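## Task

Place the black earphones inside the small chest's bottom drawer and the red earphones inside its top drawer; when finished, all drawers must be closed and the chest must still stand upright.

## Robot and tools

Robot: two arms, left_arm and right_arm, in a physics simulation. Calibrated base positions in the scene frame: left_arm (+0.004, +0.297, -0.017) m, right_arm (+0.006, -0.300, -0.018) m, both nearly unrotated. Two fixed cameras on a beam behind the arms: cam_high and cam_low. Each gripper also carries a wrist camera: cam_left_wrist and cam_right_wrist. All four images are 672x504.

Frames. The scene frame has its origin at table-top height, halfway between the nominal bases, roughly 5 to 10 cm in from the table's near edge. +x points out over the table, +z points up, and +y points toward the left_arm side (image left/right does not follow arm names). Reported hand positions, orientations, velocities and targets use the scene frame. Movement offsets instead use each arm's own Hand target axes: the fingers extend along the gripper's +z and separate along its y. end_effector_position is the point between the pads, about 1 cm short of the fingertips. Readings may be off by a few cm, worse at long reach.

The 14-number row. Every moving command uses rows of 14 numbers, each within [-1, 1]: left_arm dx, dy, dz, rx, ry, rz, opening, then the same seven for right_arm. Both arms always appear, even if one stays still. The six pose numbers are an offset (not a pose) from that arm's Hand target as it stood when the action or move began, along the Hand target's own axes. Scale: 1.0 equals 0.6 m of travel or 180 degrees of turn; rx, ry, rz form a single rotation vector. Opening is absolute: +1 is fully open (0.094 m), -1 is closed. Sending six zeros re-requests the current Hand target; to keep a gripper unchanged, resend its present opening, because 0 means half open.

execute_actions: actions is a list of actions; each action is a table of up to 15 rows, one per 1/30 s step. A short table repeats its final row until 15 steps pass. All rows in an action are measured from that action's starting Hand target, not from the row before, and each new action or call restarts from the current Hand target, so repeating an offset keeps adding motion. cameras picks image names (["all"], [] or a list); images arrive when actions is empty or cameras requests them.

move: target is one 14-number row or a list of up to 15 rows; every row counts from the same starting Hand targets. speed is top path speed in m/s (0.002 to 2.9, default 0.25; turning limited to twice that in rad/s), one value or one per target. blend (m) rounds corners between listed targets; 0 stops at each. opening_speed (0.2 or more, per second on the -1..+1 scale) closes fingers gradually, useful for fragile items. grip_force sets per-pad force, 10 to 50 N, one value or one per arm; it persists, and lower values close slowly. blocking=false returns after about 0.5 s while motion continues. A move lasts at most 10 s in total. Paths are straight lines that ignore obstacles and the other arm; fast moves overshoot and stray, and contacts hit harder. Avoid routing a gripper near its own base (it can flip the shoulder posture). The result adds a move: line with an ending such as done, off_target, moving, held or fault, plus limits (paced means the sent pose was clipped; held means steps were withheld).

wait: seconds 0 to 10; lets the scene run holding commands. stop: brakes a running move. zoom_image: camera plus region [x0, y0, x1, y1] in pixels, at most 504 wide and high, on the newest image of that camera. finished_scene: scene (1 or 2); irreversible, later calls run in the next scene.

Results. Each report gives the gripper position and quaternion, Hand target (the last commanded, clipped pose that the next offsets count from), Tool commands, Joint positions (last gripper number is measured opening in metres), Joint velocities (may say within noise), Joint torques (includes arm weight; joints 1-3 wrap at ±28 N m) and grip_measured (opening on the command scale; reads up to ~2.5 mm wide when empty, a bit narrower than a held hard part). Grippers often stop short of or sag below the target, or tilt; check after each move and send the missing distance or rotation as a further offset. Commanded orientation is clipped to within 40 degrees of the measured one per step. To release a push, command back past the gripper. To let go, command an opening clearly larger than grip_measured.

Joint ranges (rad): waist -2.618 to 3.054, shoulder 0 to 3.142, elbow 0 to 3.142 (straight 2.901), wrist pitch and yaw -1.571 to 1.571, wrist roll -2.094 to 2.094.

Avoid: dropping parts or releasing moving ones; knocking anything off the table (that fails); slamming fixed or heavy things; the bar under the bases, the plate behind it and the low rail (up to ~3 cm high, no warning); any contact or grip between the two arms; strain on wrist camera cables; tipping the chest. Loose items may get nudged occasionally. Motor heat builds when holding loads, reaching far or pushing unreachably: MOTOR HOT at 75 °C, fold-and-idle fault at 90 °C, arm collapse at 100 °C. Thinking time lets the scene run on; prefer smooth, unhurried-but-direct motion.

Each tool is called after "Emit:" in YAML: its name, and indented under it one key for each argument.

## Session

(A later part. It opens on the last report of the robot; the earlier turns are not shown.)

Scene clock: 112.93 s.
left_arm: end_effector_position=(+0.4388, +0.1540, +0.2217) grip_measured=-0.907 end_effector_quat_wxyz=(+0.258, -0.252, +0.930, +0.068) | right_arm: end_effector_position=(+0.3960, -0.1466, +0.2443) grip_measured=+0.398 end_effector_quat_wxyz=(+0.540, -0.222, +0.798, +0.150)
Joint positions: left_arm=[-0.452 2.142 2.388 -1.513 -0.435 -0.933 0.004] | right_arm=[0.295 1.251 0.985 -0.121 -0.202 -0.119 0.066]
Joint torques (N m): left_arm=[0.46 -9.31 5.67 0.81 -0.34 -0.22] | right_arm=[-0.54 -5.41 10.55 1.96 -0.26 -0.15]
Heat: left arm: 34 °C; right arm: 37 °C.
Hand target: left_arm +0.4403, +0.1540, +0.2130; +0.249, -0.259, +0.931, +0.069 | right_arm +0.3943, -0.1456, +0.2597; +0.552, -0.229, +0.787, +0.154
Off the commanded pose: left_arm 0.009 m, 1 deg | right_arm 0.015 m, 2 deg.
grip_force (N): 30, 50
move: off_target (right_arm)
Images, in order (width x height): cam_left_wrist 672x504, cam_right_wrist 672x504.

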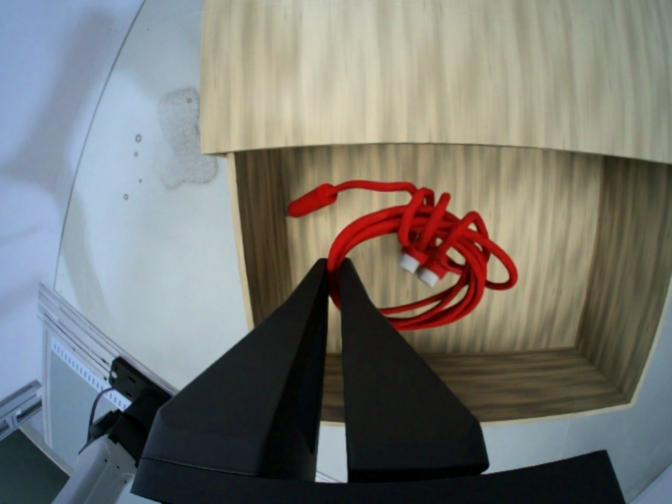

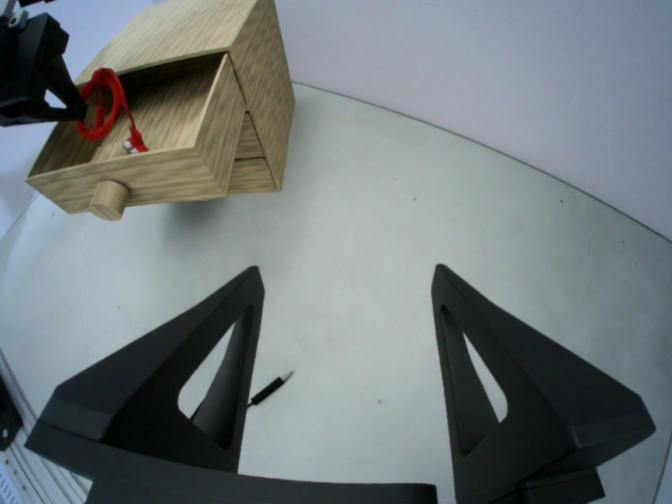

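Emit:
move:
  target:
    - [0.0208,-0.02,0.0361,0,0,0,-1,0,0,0,0,0,0,0.4]
    - [0.0208,-0.02,0.0361,0,0,0,-0.3,0,0,0,0,0,0,0.4]
    - [-0.083,-0.02,-0.144,0,0,0,-0.3,0,0,0,0,0,0,0.4]
    - [0.126,0.2117,-0.188,0.045,0.162,0.169,-0.3,0,0,0,0,0,0,0.4]
  speed: [0.12,0.1,0.2,0.3]
  blend: [0,0,0.03,0]
  cameras: ["all"]

Scene clock: 121.17 s.
left_arm: end_effector_position=(+0.2851, +0.1953, +0.2770) grip_measured=-0.303 end_effector_quat_wxyz=(+0.197, -0.005, +0.978, -0.063) | right_arm: end_effector_position=(+0.3960, -0.1466, +0.2443) grip_measured=+0.398 end_effector_quat_wxyz=(+0.540, -0.222, +0.798, +0.150)
Joint positions: left_arm=[-0.321 1.481 1.835 -1.521 -0.007 -0.352 0.033] | right_arm=[0.295 1.251 0.985 -0.121 -0.202 -0.119 0.066]
Joint torques (N m): left_arm=[0.65 -6.01 5.19 0.57 0.13 0.06] | right_arm=[-0.47 -5.49 10.33 1.94 -0.3 -0.11]
Heat: left arm: 34 °C; right arm: 37 °C.
Hand target: left_arm +0.2704, +0.1998, +0.2729; +0.000, +0.000, +1.000, +0.001 | right_arm +0.3943, -0.1456, +0.2597; +0.552, -0.229, +0.787, +0.154
Off the commanded pose: left_arm 0.016 m, 24 deg | right_arm 0.015 m, 2 deg.
joint sent to its limit (left arm) — joint 4 (wrist pitch), lower limit. The joint targets are off in orientation, not in position.
grip_force (N): 30, 50
move: off_target (left_arm, right_arm)

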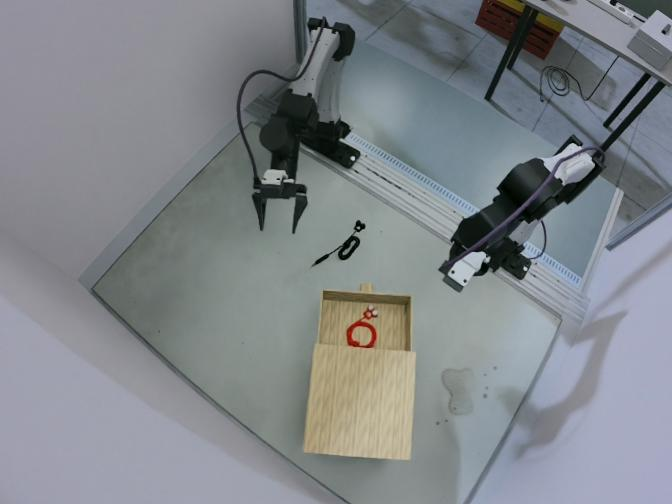

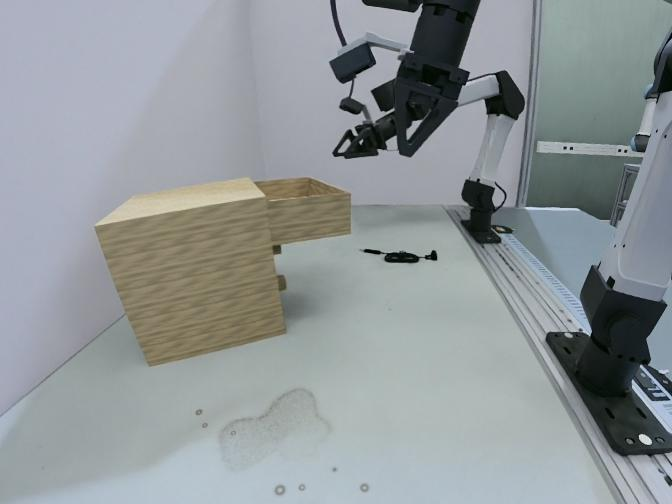

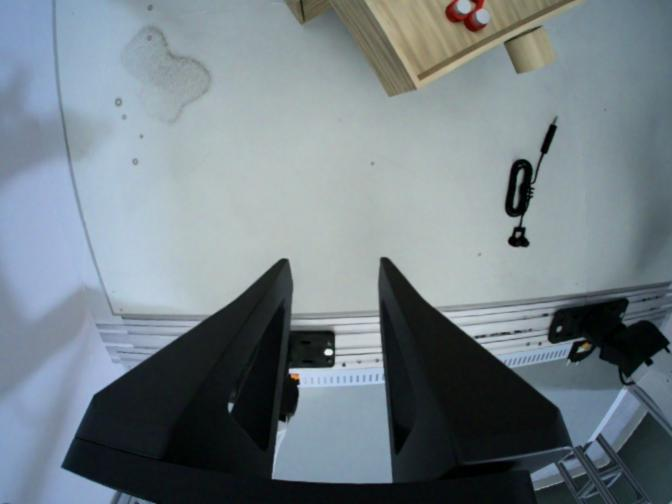

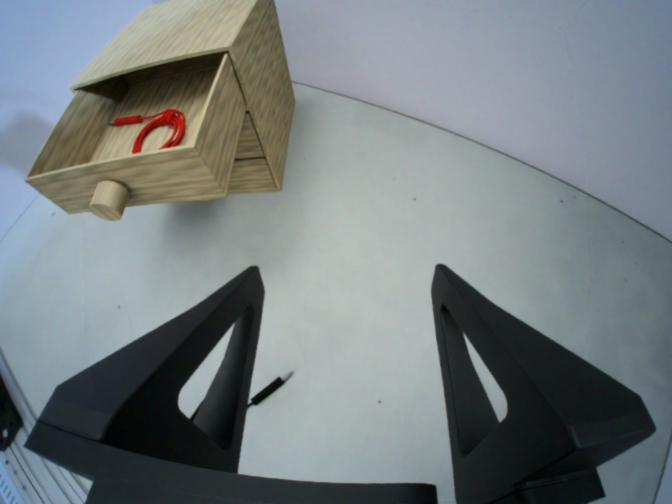

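Emit:
move:
  target:
    - [0,0,0,0,0,0,-0.3,0.021,0.333,0.08,0,0,0,0.4]
    - [0,0,0,0,0,0,-0.3,0.018,0.333,0.185,0,0,0,0.4]
    - [0,0,0,0,0,0,-0.3,0.018,0.333,0.185,0,0,0,-0.6]
    - [0,0,0,0,0,0,-0.3,-0.0556,0.333,0.3873,0,0,0,-0.6]
  speed: [0.25,0.12,0.1,0.1]
  cameras: ["cam_low","cam_high","cam_right_wrist"]

Scene clock: 131.63 s.
left_arm: end_effector_position=(+0.2850, +0.1953, +0.2770) grip_measured=-0.303 end_effector_quat_wxyz=(+0.197, -0.004, +0.978, -0.063) | right_arm: end_effector_position=(+0.4739, +0.1322, +0.2038) grip_measured=-0.442 end_effector_quat_wxyz=(+0.539, -0.227, +0.800, +0.132)
Joint positions: left_arm=[-0.321 1.481 1.835 -1.521 -0.007 -0.352 0.033] | right_arm=[0.825 2.151 1.832 -0.093 0.312 0.06 0.026]
Joint torques (N m): left_arm=[0.64 -6 5.19 0.57 0.1 0.1] | right_arm=[-0.95 -7.94 11.73 2.37 -0.34 -0.08]
Heat: left arm: 34 °C; right arm: 37 °C.
Hand target: left_arm +0.2704, +0.1998, +0.2729; +0.000, +0.000, +1.000, +0.001 | right_arm +0.4839, +0.1450, +0.2095; +0.552, -0.228, +0.787, +0.154
Off the commanded pose: left_arm 0.016 m, 24 deg | right_arm 0.017 m, 3 deg.
joint sent to its limit (left arm) — joint 4 (wrist pitch), lower limit. The joint targets are off in orientation, not in position.
grip_force (N): 30, 50
move: off_target (left_arm, right_arm); target 3's new opening was sent with right_arm's hand 0.019 m and 3 deg from that target
Images, in order (width x height): cam_high 672x504, cam_low 672x504, cam_right_wrist 672x504.

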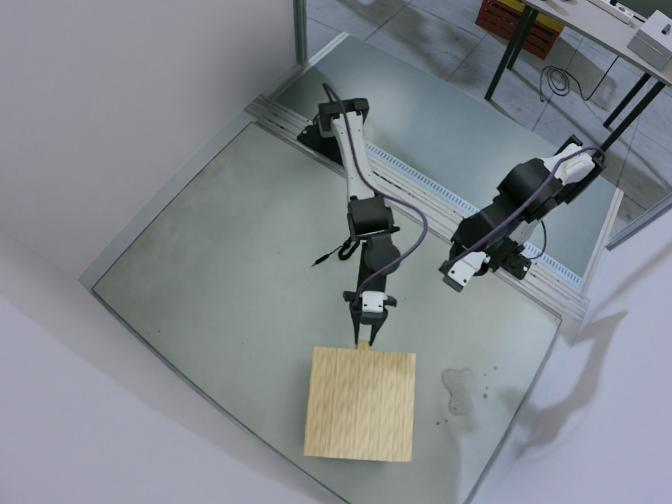

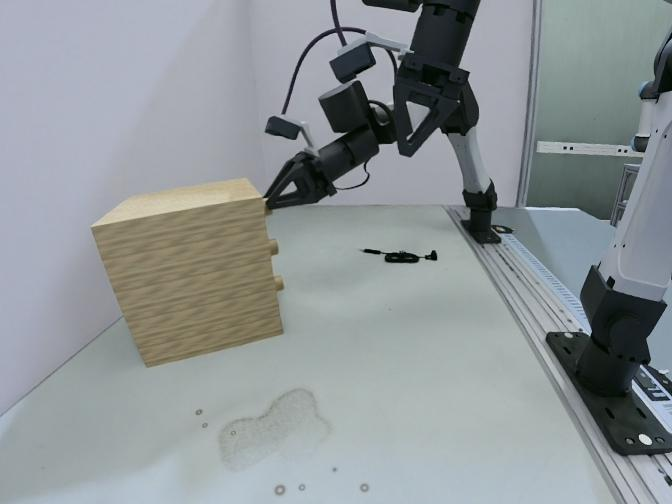

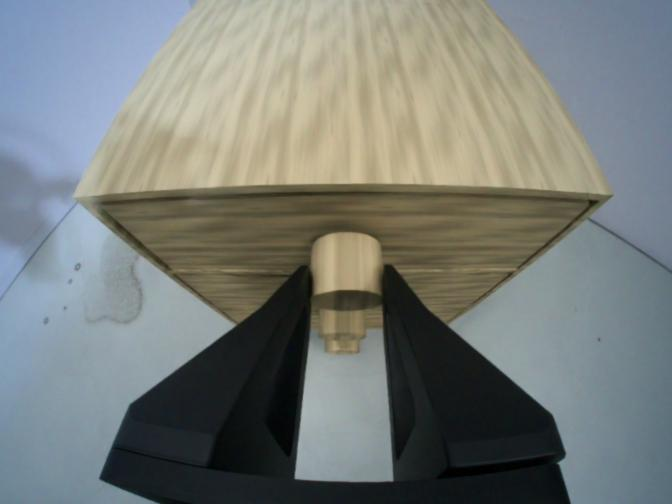

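Emit:
move:
  target:
    - [0,0,0,0,0,0,-0.3,0,0,0,0,0,0,0.4]
    - [0,0,0,0,0,0,-0.3,0.0285,0,-0.0783,0,0,0,0.4]
    - [0,0,0,0,0,0,-0.3,0.2321,0,-0.0042,0,-0.0278,0,0.4]
  speed: [0.1,0.2,0.25]
  cameras: ["cam_low","cam_right_wrist"]

Emit:
zoom_image:
  camera: "cam_low"
  region: [220, 170, 400, 350]

Scene clock: 138.40 s.
left_arm: end_effector_position=(+0.2850, +0.1953, +0.2770) grip_measured=-0.303 end_effector_quat_wxyz=(+0.197, -0.004, +0.978, -0.063) | right_arm: end_effector_position=(+0.4403, +0.1178, +0.0783) grip_measured=+0.398 end_effector_quat_wxyz=(+0.581, -0.223, +0.766, +0.165)
Joint positions: left_arm=[-0.321 1.481 1.835 -1.521 -0.007 -0.352 0.033] | right_arm=[0.838 2.214 1.266 0.662 0.292 0.042 0.066]
Joint torques (N m): left_arm=[0.64 -6.01 5.19 0.57 0.1 0.1] | right_arm=[-0.38 -9.58 7.09 2.19 0.01 -0.04]
Heat: left arm: 34 °C; right arm: 38 °C.
Hand target: left_arm +0.2704, +0.1998, +0.2729; +0.000, +0.000, +1.000, +0.001 | right_arm +0.4421, +0.1174, +0.0796; +0.586, -0.222, +0.762, +0.164
Off the commanded pose: left_arm 0.016 m, 24 deg | right_arm 0.002 m, 1 deg.
joint sent to its limit (left arm) — joint 4 (wrist pitch), lower limit. The joint targets are off in orientation, not in position.
grip_force (N): 30, 50
move: off_target (left_arm)
Images, in order (width x height): cam_low 672x504, cam_right_wrist 672x504.

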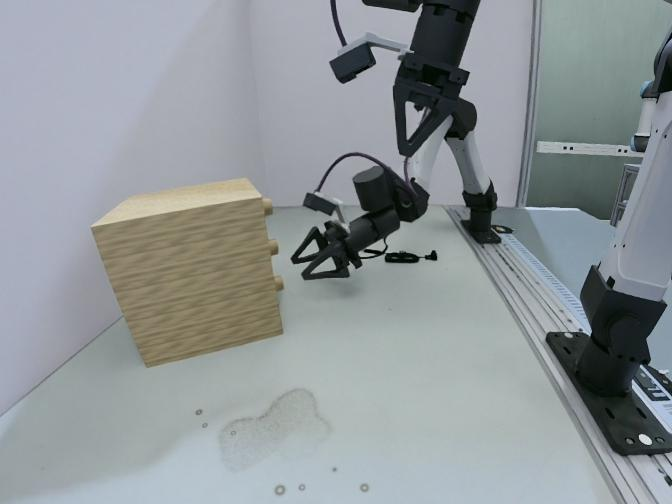

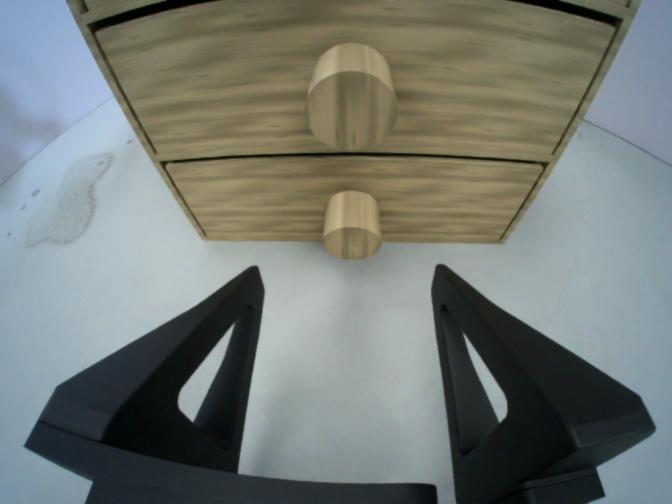

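Scaled by 2.800.

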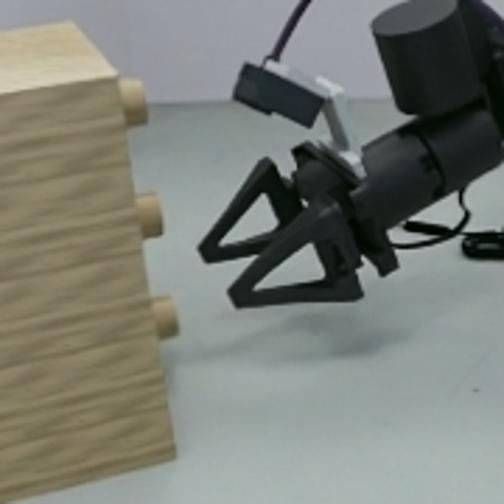

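Emit:
move:
  target:
    - [0,0,0,0,0,0,-0.3,-0.0075,0,0.086,0,0,0,0.4]
    - [0,0,0,0,0,0,-0.3,-0.0075,0,0.086,0,0,0,-0.6]
    - [0,0,0,0,0,0,-0.3,0.0464,0,-0.1153,0,0,0,-0.6]
  speed: [0.12,0.1,0.1]
  cameras: ["cam_low","cam_right_wrist"]

Scene clock: 146.70 s.
left_arm: end_effector_position=(+0.2850, +0.1953, +0.2770) grip_measured=-0.303 end_effector_quat_wxyz=(+0.197, -0.004, +0.978, -0.063) | right_arm: end_effector_position=(+0.3844, +0.0788, +0.0604) grip_measured=-0.438 end_effector_quat_wxyz=(+0.580, -0.225, +0.766, +0.162)
Joint positions: left_arm=[-0.321 1.481 1.835 -1.521 -0.007 -0.352 0.033] | right_arm=[0.882 2.087 0.934 0.86 0.336 0.051 0.026]
Joint torques (N m): left_arm=[0.64 -6 5.19 0.57 0.1 0.1] | right_arm=[0.68 -10.97 4.74 2.04 0.15 -0.03]
Heat: left arm: 34 °C; right arm: 38 °C.
Hand target: left_arm +0.2704, +0.1998, +0.2729; +0.000, +0.000, +1.000, +0.001 | right_arm +0.3793, +0.0781, +0.0705; +0.586, -0.222, +0.762, +0.164
Off the commanded pose: left_arm 0.016 m, 24 deg | right_arm 0.011 m, 1 deg.
joint sent to its limit (left arm) — joint 4 (wrist pitch), lower limit. The joint targets are off in orientation, not in position.
grip_force (N): 30, 50
move: off_target (left_arm, right_arm)
Images, in order (width x height): cam_low 672x504, cam_right_wrist 672x504.

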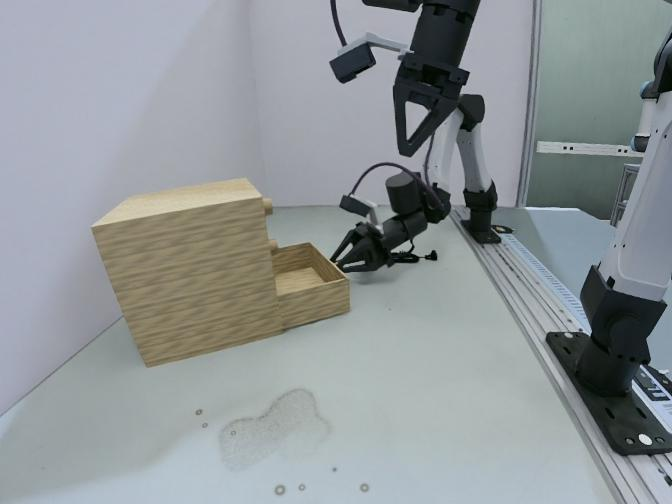

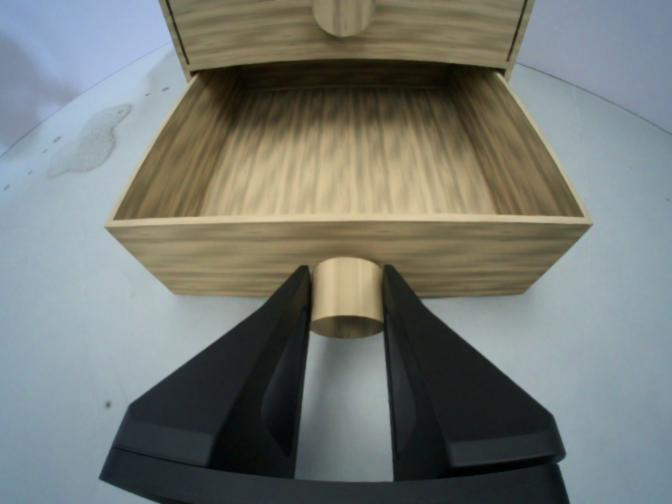

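Emit:
move:
  target:
    - [0,0,0,0,0,0,-0.3,0.0065,0,-0.0242,0,0,0,-0.6]
    - [0,0,0,0,0,0,-0.3,0.0065,0,-0.0242,0,0,0,0.4]
    - [0,0,0,0,0,0,-0.3,0.0178,0,-0.0988,0,0,0,0.4]
    - [0,0,0,0,0,0,-0.3,-0.163,-0.083,-0.1645,0,0,0,0.4]
    - [0,0,0,0,0,0,-0.3,-0.208,-0.39,-0.51,0,0,0,0.4]
    - [-0.033,-0.4,0.15,0,0,0,-0.2,-0.208,-0.39,-0.51,0,0,0,0.4]
  speed: [0.1,0.1,0.15,0.25,0.35,0.3]
  blend: [0,0,0.01,0.04,0,0]
  cameras: ["all"]

Scene clock: 160.97 s.
left_arm: end_effector_position=(+0.2951, -0.0464, +0.1830) grip_measured=-0.203 end_effector_quat_wxyz=(+0.085, +0.010, +0.993, -0.084) | right_arm: end_effector_position=(+0.2795, -0.2586, +0.2583) grip_measured=+0.398 end_effector_quat_wxyz=(+0.576, -0.211, +0.772, +0.167)
Joint positions: left_arm=[-0.841 2.15 2.334 -1.522 -0.003 -0.843 0.037] | right_arm=[-0.304 0.713 0.76 -0.452 -0.785 -0.315 0.066]
Joint torques (N m): left_arm=[0.62 -9.85 8.18 0.28 0.04 -0.16] | right_arm=[-0.91 -0.12 11.15 1.73 -0.42 -0.17]
Heat: left arm: 34 °C; right arm: 37 °C.
Hand target: left_arm +0.2901, -0.0401, +0.1825; +0.000, +0.000, +1.000, +0.001 | right_arm +0.2788, -0.2579, +0.2728; +0.586, -0.222, +0.762, +0.164
Off the commanded pose: left_arm 0.008 m, 14 deg | right_arm 0.015 m, 2 deg.
joint sent to its limit (left arm) — joint 4 (wrist pitch), lower limit. The joint targets are off in orientation, not in position.
grip_force (N): 30, 50
move: off_target (left_arm, right_arm); target 2's new opening was sent with right_arm's hand 0.012 m and 1 deg from that target; target 6's new opening was sent with left_arm's hand 0.008 m and 14 deg from that target

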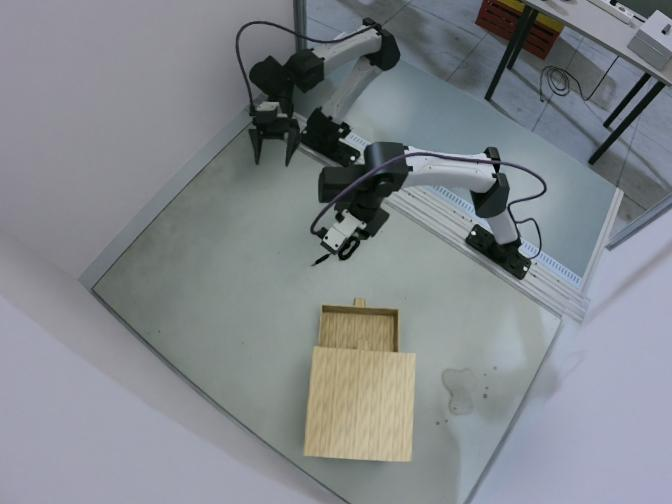

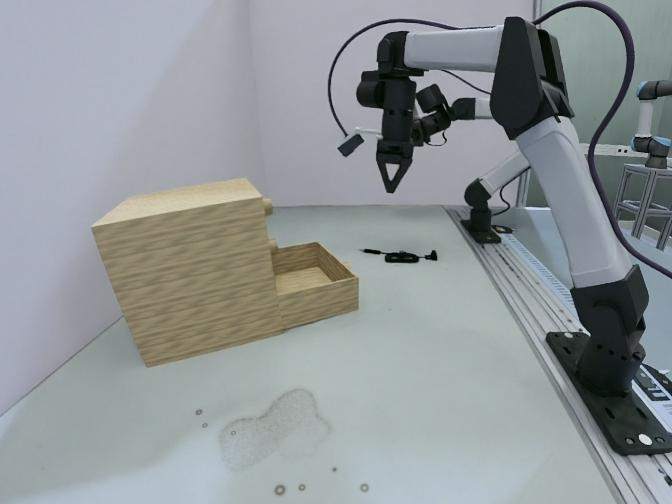

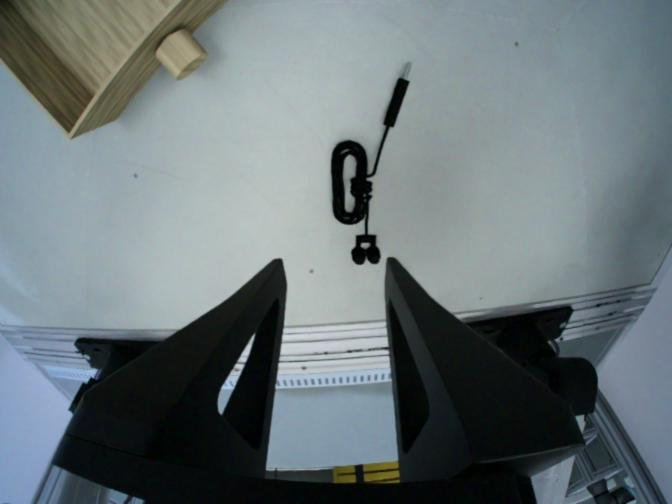

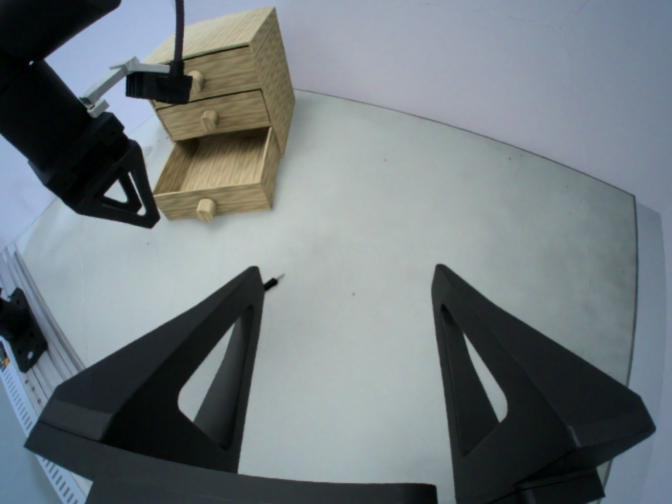

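Emit:
move:
  target: [-0.0167,-0.0417,0.15,0,0,0,0.1,0,0,0,0,0,0,0.4]
  speed: 0.2
  cameras: ["cam_left_wrist"]

Scene clock: 169.23 s.
left_arm: end_effector_position=(+0.3075, -0.0685, +0.0928) grip_measured=+0.097 end_effector_quat_wxyz=(+0.028, +0.006, +0.999, -0.021) | right_arm: end_effector_position=(+0.2795, -0.2586, +0.2583) grip_measured=+0.398 end_effector_quat_wxyz=(+0.576, -0.211, +0.772, +0.167)
Joint positions: left_arm=[-0.853 2.41 2.428 -1.526 -0.001 -0.863 0.052] | right_arm=[-0.304 0.713 0.76 -0.452 -0.785 -0.315 0.066]
Joint torques (N m): left_arm=[-0.21 -11.51 8.23 0.01 0.04 -0.17] | right_arm=[-0.95 -0.17 11.33 1.73 -0.42 -0.07]
Heat: left arm: 35 °C; right arm: 37 °C.
Hand target: left_arm +0.3001, -0.0650, +0.0926; +0.001, +0.000, +1.000, +0.001 | right_arm +0.2788, -0.2579, +0.2728; +0.586, -0.222, +0.762, +0.164
Off the commanded pose: left_arm 0.008 m, 4 deg | right_arm 0.015 m, 2 deg.
joint sent to its limit (left arm) — joint 4 (wrist pitch), lower limit. The joint targets still meet the commanded pose.
grip_force (N): 30, 50
move: off_target (left_arm, right_arm)
Images, in order (width x height): cam_left_wrist 672x504.

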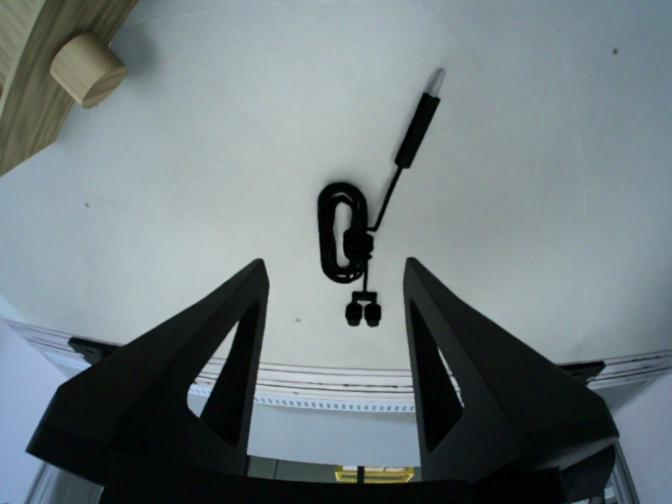

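Emit:
move:
  target: [0.0183,-0.0083,0.097,0,0,0,0.15,0,0,0,0,0,0,0.4]
  speed: 0.15
  cameras: ["cam_left_wrist"]

Scene clock: 174.13 s.
left_arm: end_effector_position=(+0.2924, -0.0703, +0.0325) grip_measured=+0.147 end_effector_quat_wxyz=(+0.005, +0.007, +1.000, +0.004) | right_arm: end_effector_position=(+0.2795, -0.2586, +0.2583) grip_measured=+0.398 end_effector_quat_wxyz=(+0.576, -0.211, +0.772, +0.167)
Joint positions: left_arm=[-0.881 2.41 2.189 -1.354 0.002 -0.888 0.054] | right_arm=[-0.304 0.713 0.76 -0.452 -0.785 -0.315 0.066]
Joint torques (N m): left_arm=[-0.02 -13.6 5.41 0.31 0.02 -0.19] | right_arm=[-1.02 -0.12 11.18 1.69 -0.4 -0.11]
Heat: left arm: 35 °C; right arm: 37 °C.
Hand target: left_arm +0.2892, -0.0699, +0.0344; +0.000, +0.000, +1.000, +0.001 | right_arm +0.2788, -0.2579, +0.2728; +0.586, -0.222, +0.762, +0.164
Off the commanded pose: left_arm 0.004 m, 1 deg | right_arm 0.015 m, 2 deg.
grip_force (N): 30, 50
move: off_target (right_arm)
Images, in order (width x height): cam_left_wrist 672x504.

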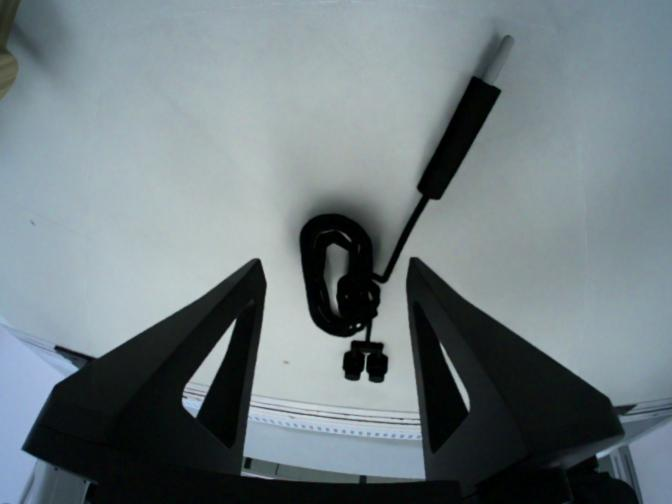

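Emit:
move:
  target:
    - [0.004,0,0.043,0,0,0,0.15,0,0,0,0,0,0,0.4]
    - [0.004,0,0.043,0,0,0,-1,0,0,0,0,0,0,0.4]
    - [0.004,0,-0.2,0,0,0,-1,0,0,0,0,0,0,0.4]
  speed: [0.08,0.1,0.15]
  cameras: ["cam_left_wrist","cam_low"]

Scene clock: 181.90 s.
left_arm: end_effector_position=(+0.2893, -0.0815, +0.1372) grip_measured=-0.846 end_effector_quat_wxyz=(+0.047, +0.010, +0.996, -0.069) | right_arm: end_effector_position=(+0.2795, -0.2586, +0.2583) grip_measured=+0.398 end_effector_quat_wxyz=(+0.576, -0.211, +0.772, +0.167)
Joint positions: left_arm=[-0.889 2.313 2.428 -1.524 0.027 -0.894 0.007] | right_arm=[-0.304 0.713 0.76 -0.452 -0.785 -0.315 0.066]
Joint torques (N m): left_arm=[0.69 -14.67 8.08 0.17 -0.24 -0.16] | right_arm=[-0.95 -0.2 11.22 1.73 -0.45 -0.17]
Heat: left arm: 37 °C; right arm: 37 °C.
Hand target: left_arm +0.2867, -0.0700, +0.1543; +0.000, +0.000, +1.000, +0.001 | right_arm +0.2788, -0.2579, +0.2728; +0.586, -0.222, +0.762, +0.164
Off the commanded pose: left_arm 0.021 m, 10 deg | right_arm 0.015 m, 2 deg.
joint sent to its limit (left arm) — joint 4 (wrist pitch), lower limit. The joint targets are off in orientation, not in position.
grip_force (N): 30, 50
move: off_target (left_arm, right_arm)
Images, in order (width x height): cam_low 672x504, cam_left_wrist 672x504.

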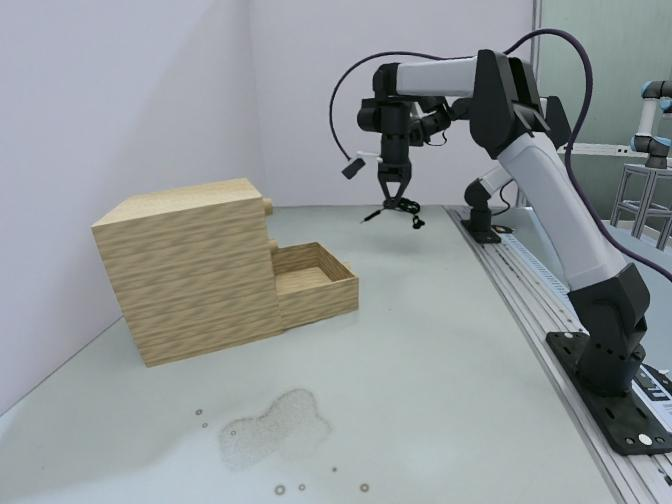

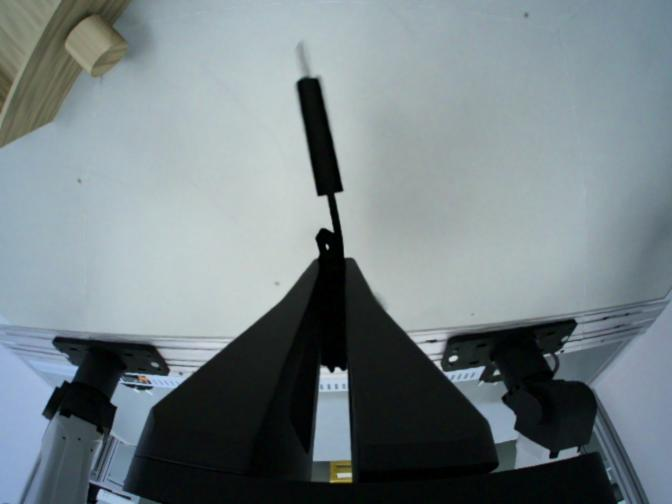

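Emit:
move:
  target:
    - [0,0,-0.12,0,0,0,-1,0,0,0,0,0,0,0.4]
    - [-0.2167,0.3567,-0.1267,-0.0676,-0.2437,-0.1631,-1,0,0,0,0,0,0,0.4]
  speed: 0.2
  blend: [0.03,0]
  cameras: ["all"]

Scene clock: 194.80 s.
left_arm: end_effector_position=(+0.4163, +0.1341, +0.2131) grip_measured=-0.846 end_effector_quat_wxyz=(+0.344, -0.238, +0.902, +0.103) | right_arm: end_effector_position=(+0.2794, -0.2586, +0.2582) grip_measured=+0.398 end_effector_quat_wxyz=(+0.576, -0.211, +0.772, +0.167)
Joint positions: left_arm=[-0.588 1.961 1.992 -1.265 -0.649 -1.009 0.007] | right_arm=[-0.304 0.713 0.76 -0.453 -0.785 -0.315 0.066]
Joint torques (N m): left_arm=[0.7 -13.08 5.91 0.95 -1.04 -0.02] | right_arm=[-0.92 -0.1 11.17 1.69 -0.41 -0.09]
Heat: left arm: 41 °C; right arm: 38 °C.
Hand target: left_arm +0.4168, +0.1437, +0.2308; +0.369, -0.246, +0.890, +0.103 | right_arm +0.2788, -0.2579, +0.2728; +0.586, -0.222, +0.762, +0.164
Off the commanded pose: left_arm 0.020 m, 3 deg | right_arm 0.015 m, 2 deg.
grip_force (N): 30, 50
move: off_target (left_arm, right_arm)

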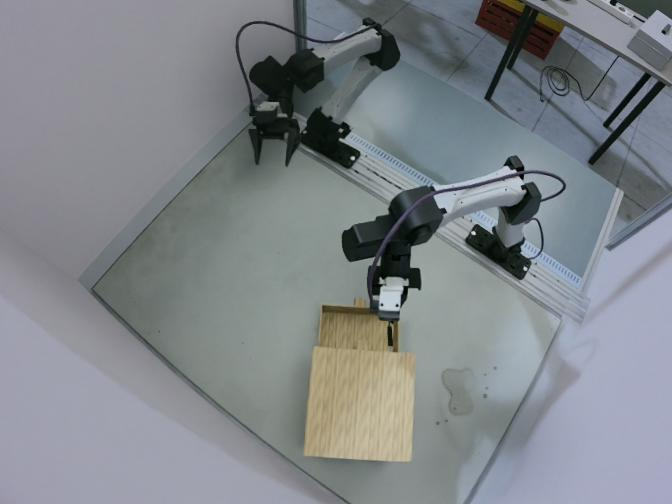

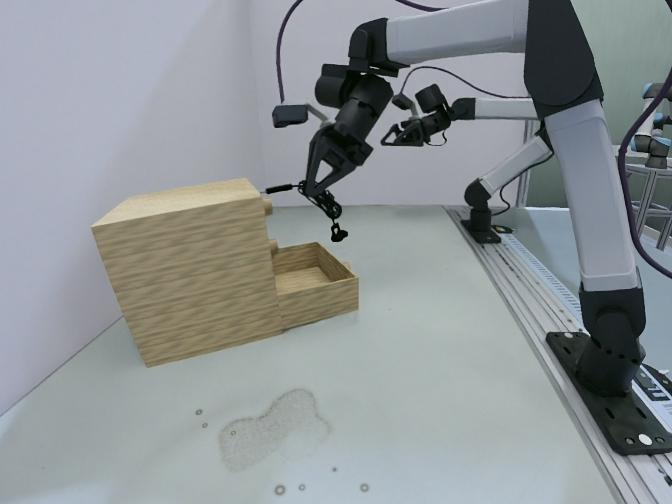

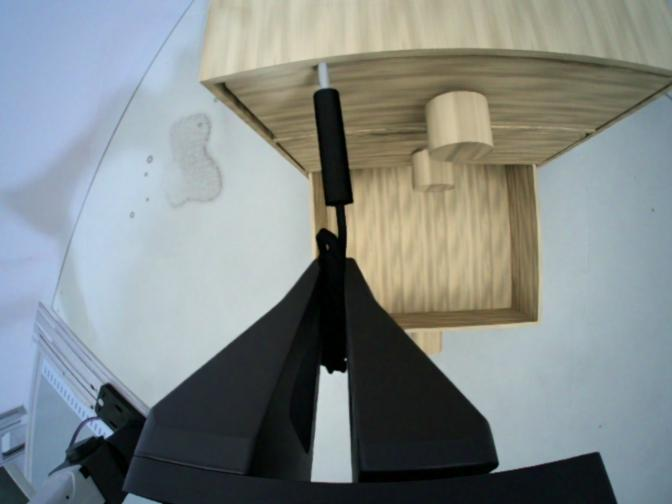

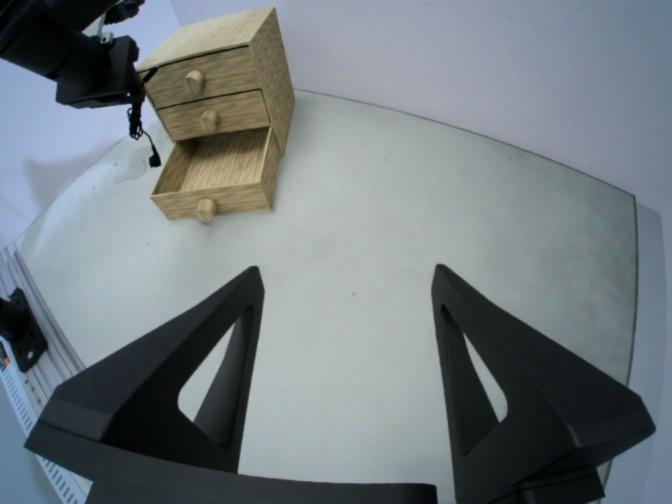

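Emit:
move:
  target: [0,-0.05,0.0707,0,-0.128,0,-1,0,0,0,0,0,0,0.4]
  speed: 0.15
  cameras: ["all"]

Scene clock: 208.17 s.
left_arm: end_effector_position=(+0.4620, +0.1298, +0.1824) grip_measured=-0.846 end_effector_quat_wxyz=(+0.523, -0.212, +0.811, +0.154) | right_arm: end_effector_position=(+0.2794, -0.2586, +0.2582) grip_measured=+0.398 end_effector_quat_wxyz=(+0.576, -0.211, +0.772, +0.167)
Joint positions: left_arm=[-0.629 1.934 1.55 -0.515 -1.003 -0.781 0.007] | right_arm=[-0.304 0.713 0.76 -0.453 -0.785 -0.315 0.066]
Joint torques (N m): left_arm=[-0.32 -13.46 6.42 1.33 -0.95 0] | right_arm=[-0.79 -0.12 11.43 1.76 -0.36 -0.18]
Heat: left arm: 42 °C; right arm: 39 °C.
Hand target: left_arm +0.4580, +0.1335, +0.2009; +0.540, -0.221, +0.798, +0.150 | right_arm +0.2788, -0.2579, +0.2728; +0.586, -0.222, +0.762, +0.164
Off the commanded pose: left_arm 0.019 m, 3 deg | right_arm 0.015 m, 2 deg.
grip_force (N): 30, 50
move: off_target (left_arm, right_arm)

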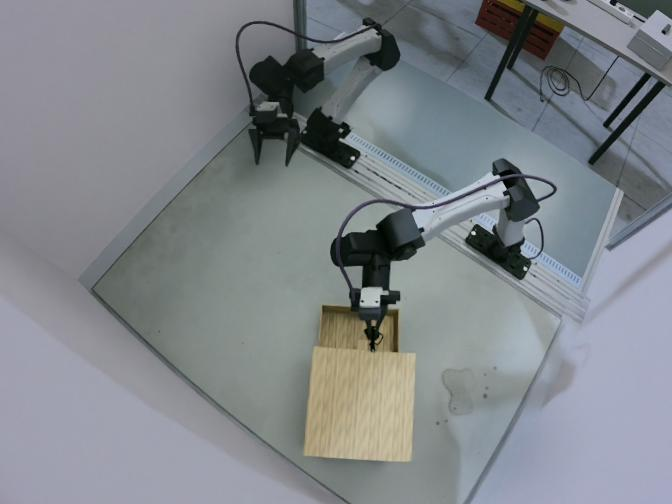

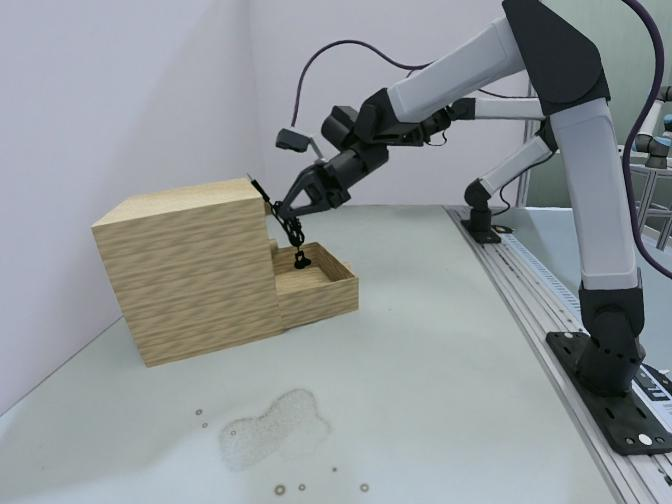

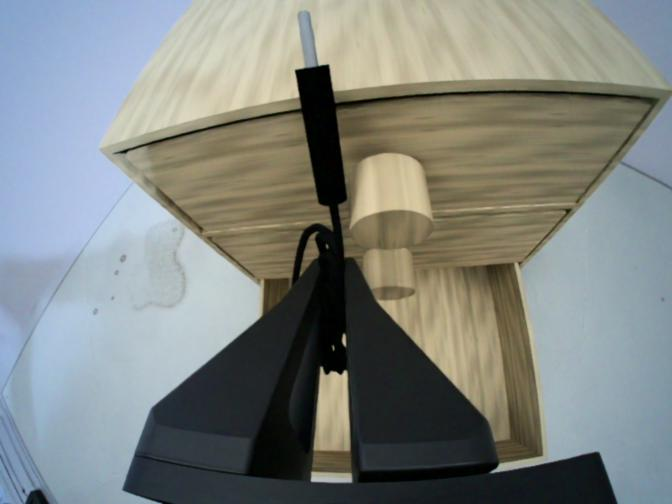

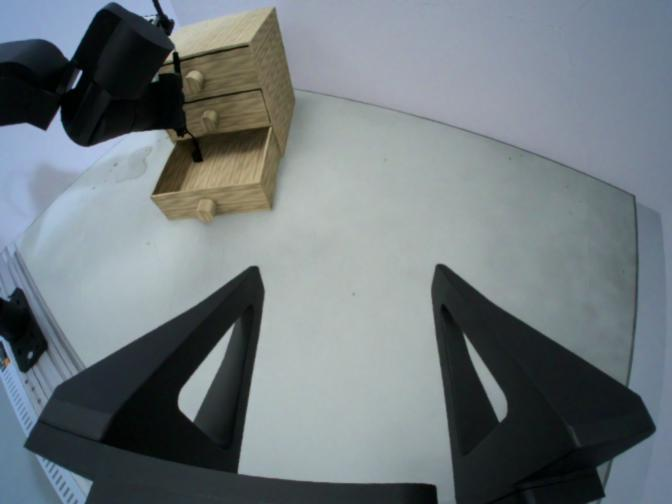

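Emit:
move:
  target:
    - [0.0188,0.0133,-0.0463,0,0,0,-1,0,0,0,0,0,0,0.4]
    - [0.15,0.0133,0.0068,0,0,0,-1,0,0,0,0,0,0,0.4]
  speed: 0.12
  blend: [0.01,0]
  cameras: ["cam_low","cam_left_wrist","cam_right_wrist"]

Emit:
zoom_image:
  camera: "cam_low"
  region: [220, 170, 400, 350]

Scene clock: 213.97 s.
left_arm: end_effector_position=(+0.4285, +0.1216, +0.1188) grip_measured=-0.846 end_effector_quat_wxyz=(+0.534, -0.215, +0.806, +0.141) | right_arm: end_effector_position=(+0.2794, -0.2586, +0.2582) grip_measured=+0.398 end_effector_quat_wxyz=(+0.576, -0.211, +0.772, +0.167)
Joint positions: left_arm=[-0.7 1.919 1.264 -0.287 -1.046 -0.869 0.007] | right_arm=[-0.304 0.713 0.76 -0.453 -0.785 -0.315 0.066]
Joint torques (N m): left_arm=[0.08 -8.36 5.98 1.28 -0.98 -0.15] | right_arm=[-0.96 -0.17 11.22 1.72 -0.38 -0.11]
Heat: left arm: 43 °C; right arm: 39 °C.
Hand target: left_arm +0.4283, +0.1252, +0.1158; +0.540, -0.221, +0.798, +0.150 | right_arm +0.2788, -0.2579, +0.2728; +0.586, -0.222, +0.762, +0.164
Off the commanded pose: left_arm 0.005 m, 2 deg | right_arm 0.015 m, 2 deg.
grip_force (N): 30, 50
move: off_target (right_arm)
Images, in order (width x height): cam_low 672x504, cam_left_wrist 672x504, cam_right_wrist 672x504.

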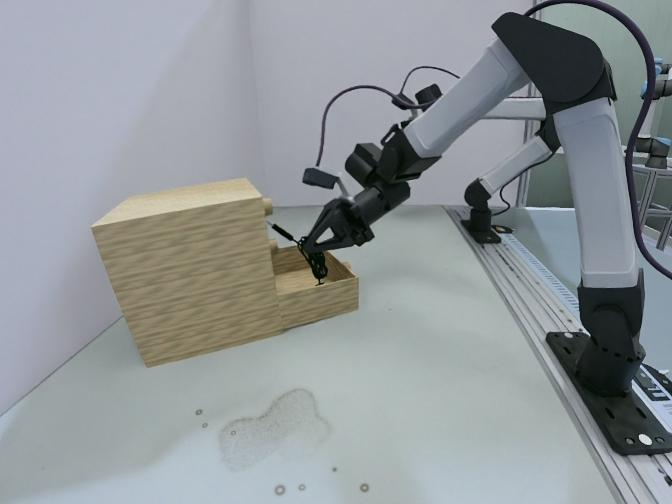

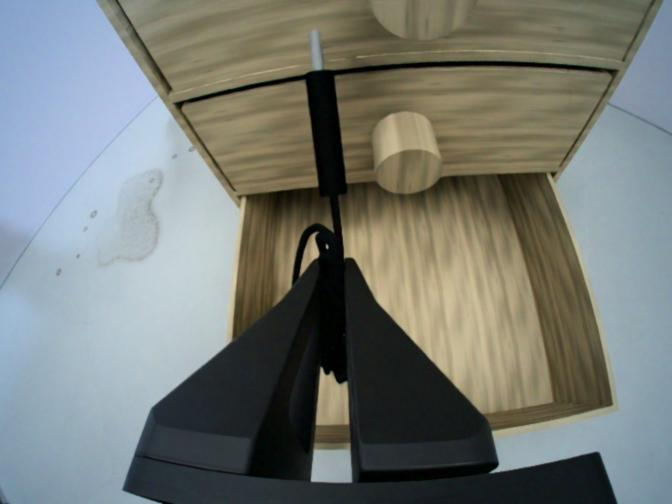

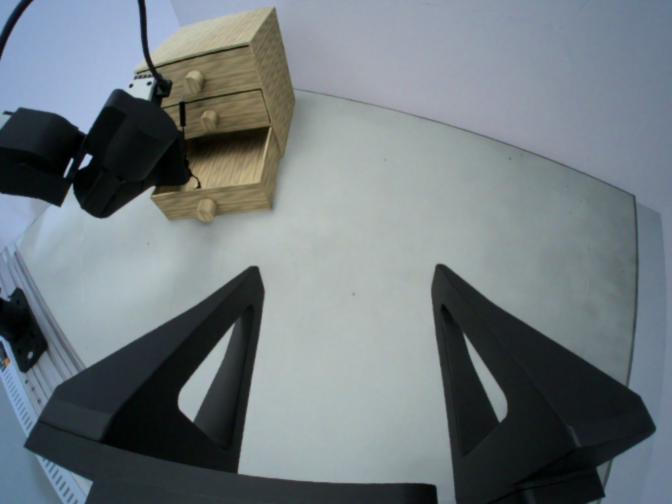

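Scaled by 2.800.

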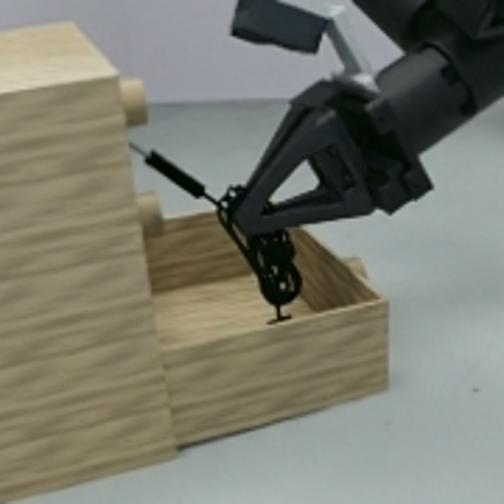

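Emit:
move:
  target:
    - [0.0572,0,0.0141,0,0,0,-1,0,0,0,0,0,0,0.4]
    - [0.0572,0,0.0141,0,0,0,-0.4,0,0,0,0,0,0,0.4]
    - [-0.0427,0,-0.161,0,0,0,-0.4,0,0,0,0,0,0,0.4]
  speed: 0.1
  cameras: ["cam_low","cam_left_wrist","cam_right_wrist"]

Emit:
zoom_image:
  camera: "cam_low"
  region: [220, 170, 400, 350]

Scene clock: 220.40 s.
left_arm: end_effector_position=(+0.3587, +0.0841, +0.1580) grip_measured=-0.403 end_effector_quat_wxyz=(+0.524, -0.206, +0.811, +0.160) | right_arm: end_effector_position=(+0.2794, -0.2586, +0.2582) grip_measured=+0.398 end_effector_quat_wxyz=(+0.576, -0.211, +0.772, +0.167)
Joint positions: left_arm=[-0.903 1.902 1.468 -0.924 -1.133 -1.283 0.028] | right_arm=[-0.304 0.713 0.76 -0.453 -0.785 -0.315 0.066]
Joint torques (N m): left_arm=[-0.24 -10.71 8.76 0.46 -1.14 -0.27] | right_arm=[-0.81 -0.25 11.4 1.72 -0.4 -0.09]
Heat: left arm: 43 °C; right arm: 40 °C.
Hand target: left_arm +0.3597, +0.0839, +0.1756; +0.540, -0.221, +0.798, +0.150 | right_arm +0.2788, -0.2579, +0.2728; +0.586, -0.222, +0.762, +0.164
Off the commanded pose: left_arm 0.018 m, 3 deg | right_arm 0.015 m, 2 deg.
grip_force (N): 30, 50
move: off_target (left_arm, right_arm)
Images, in order (width x height): cam_low 672x504, cam_left_wrist 672x504, cam_right_wrist 672x504.

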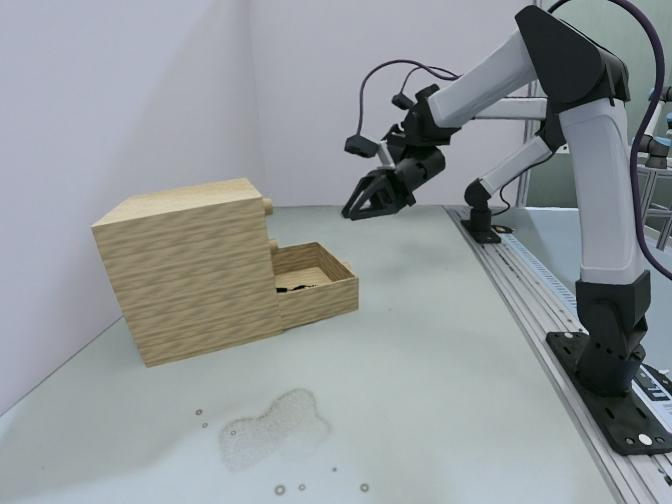

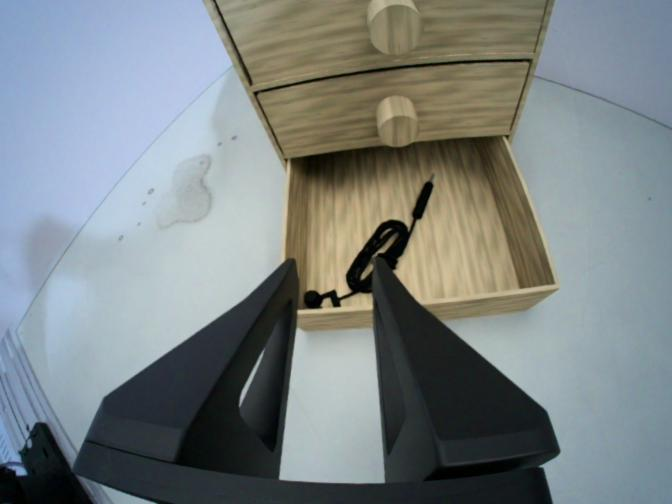

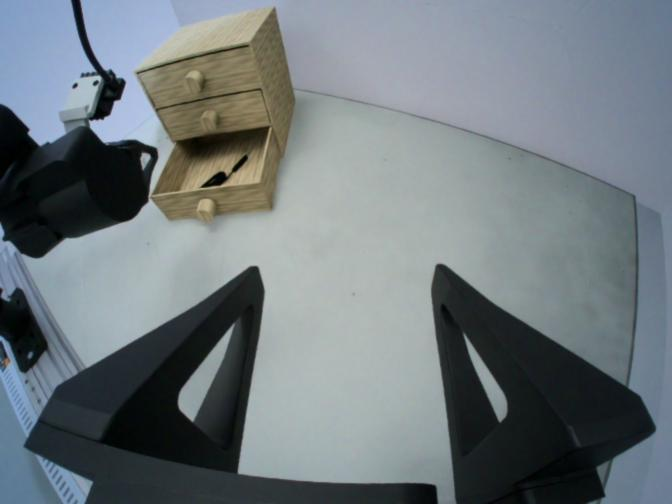

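Scaled by 2.800.

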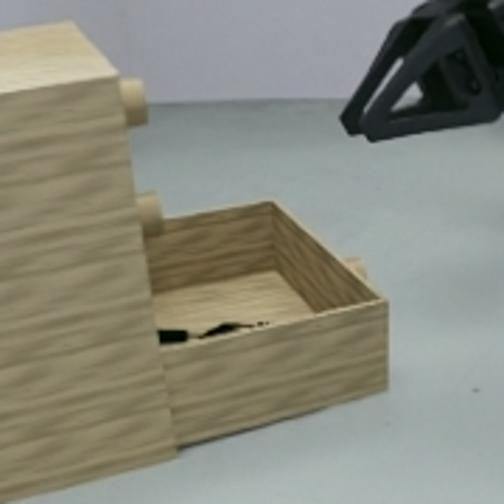

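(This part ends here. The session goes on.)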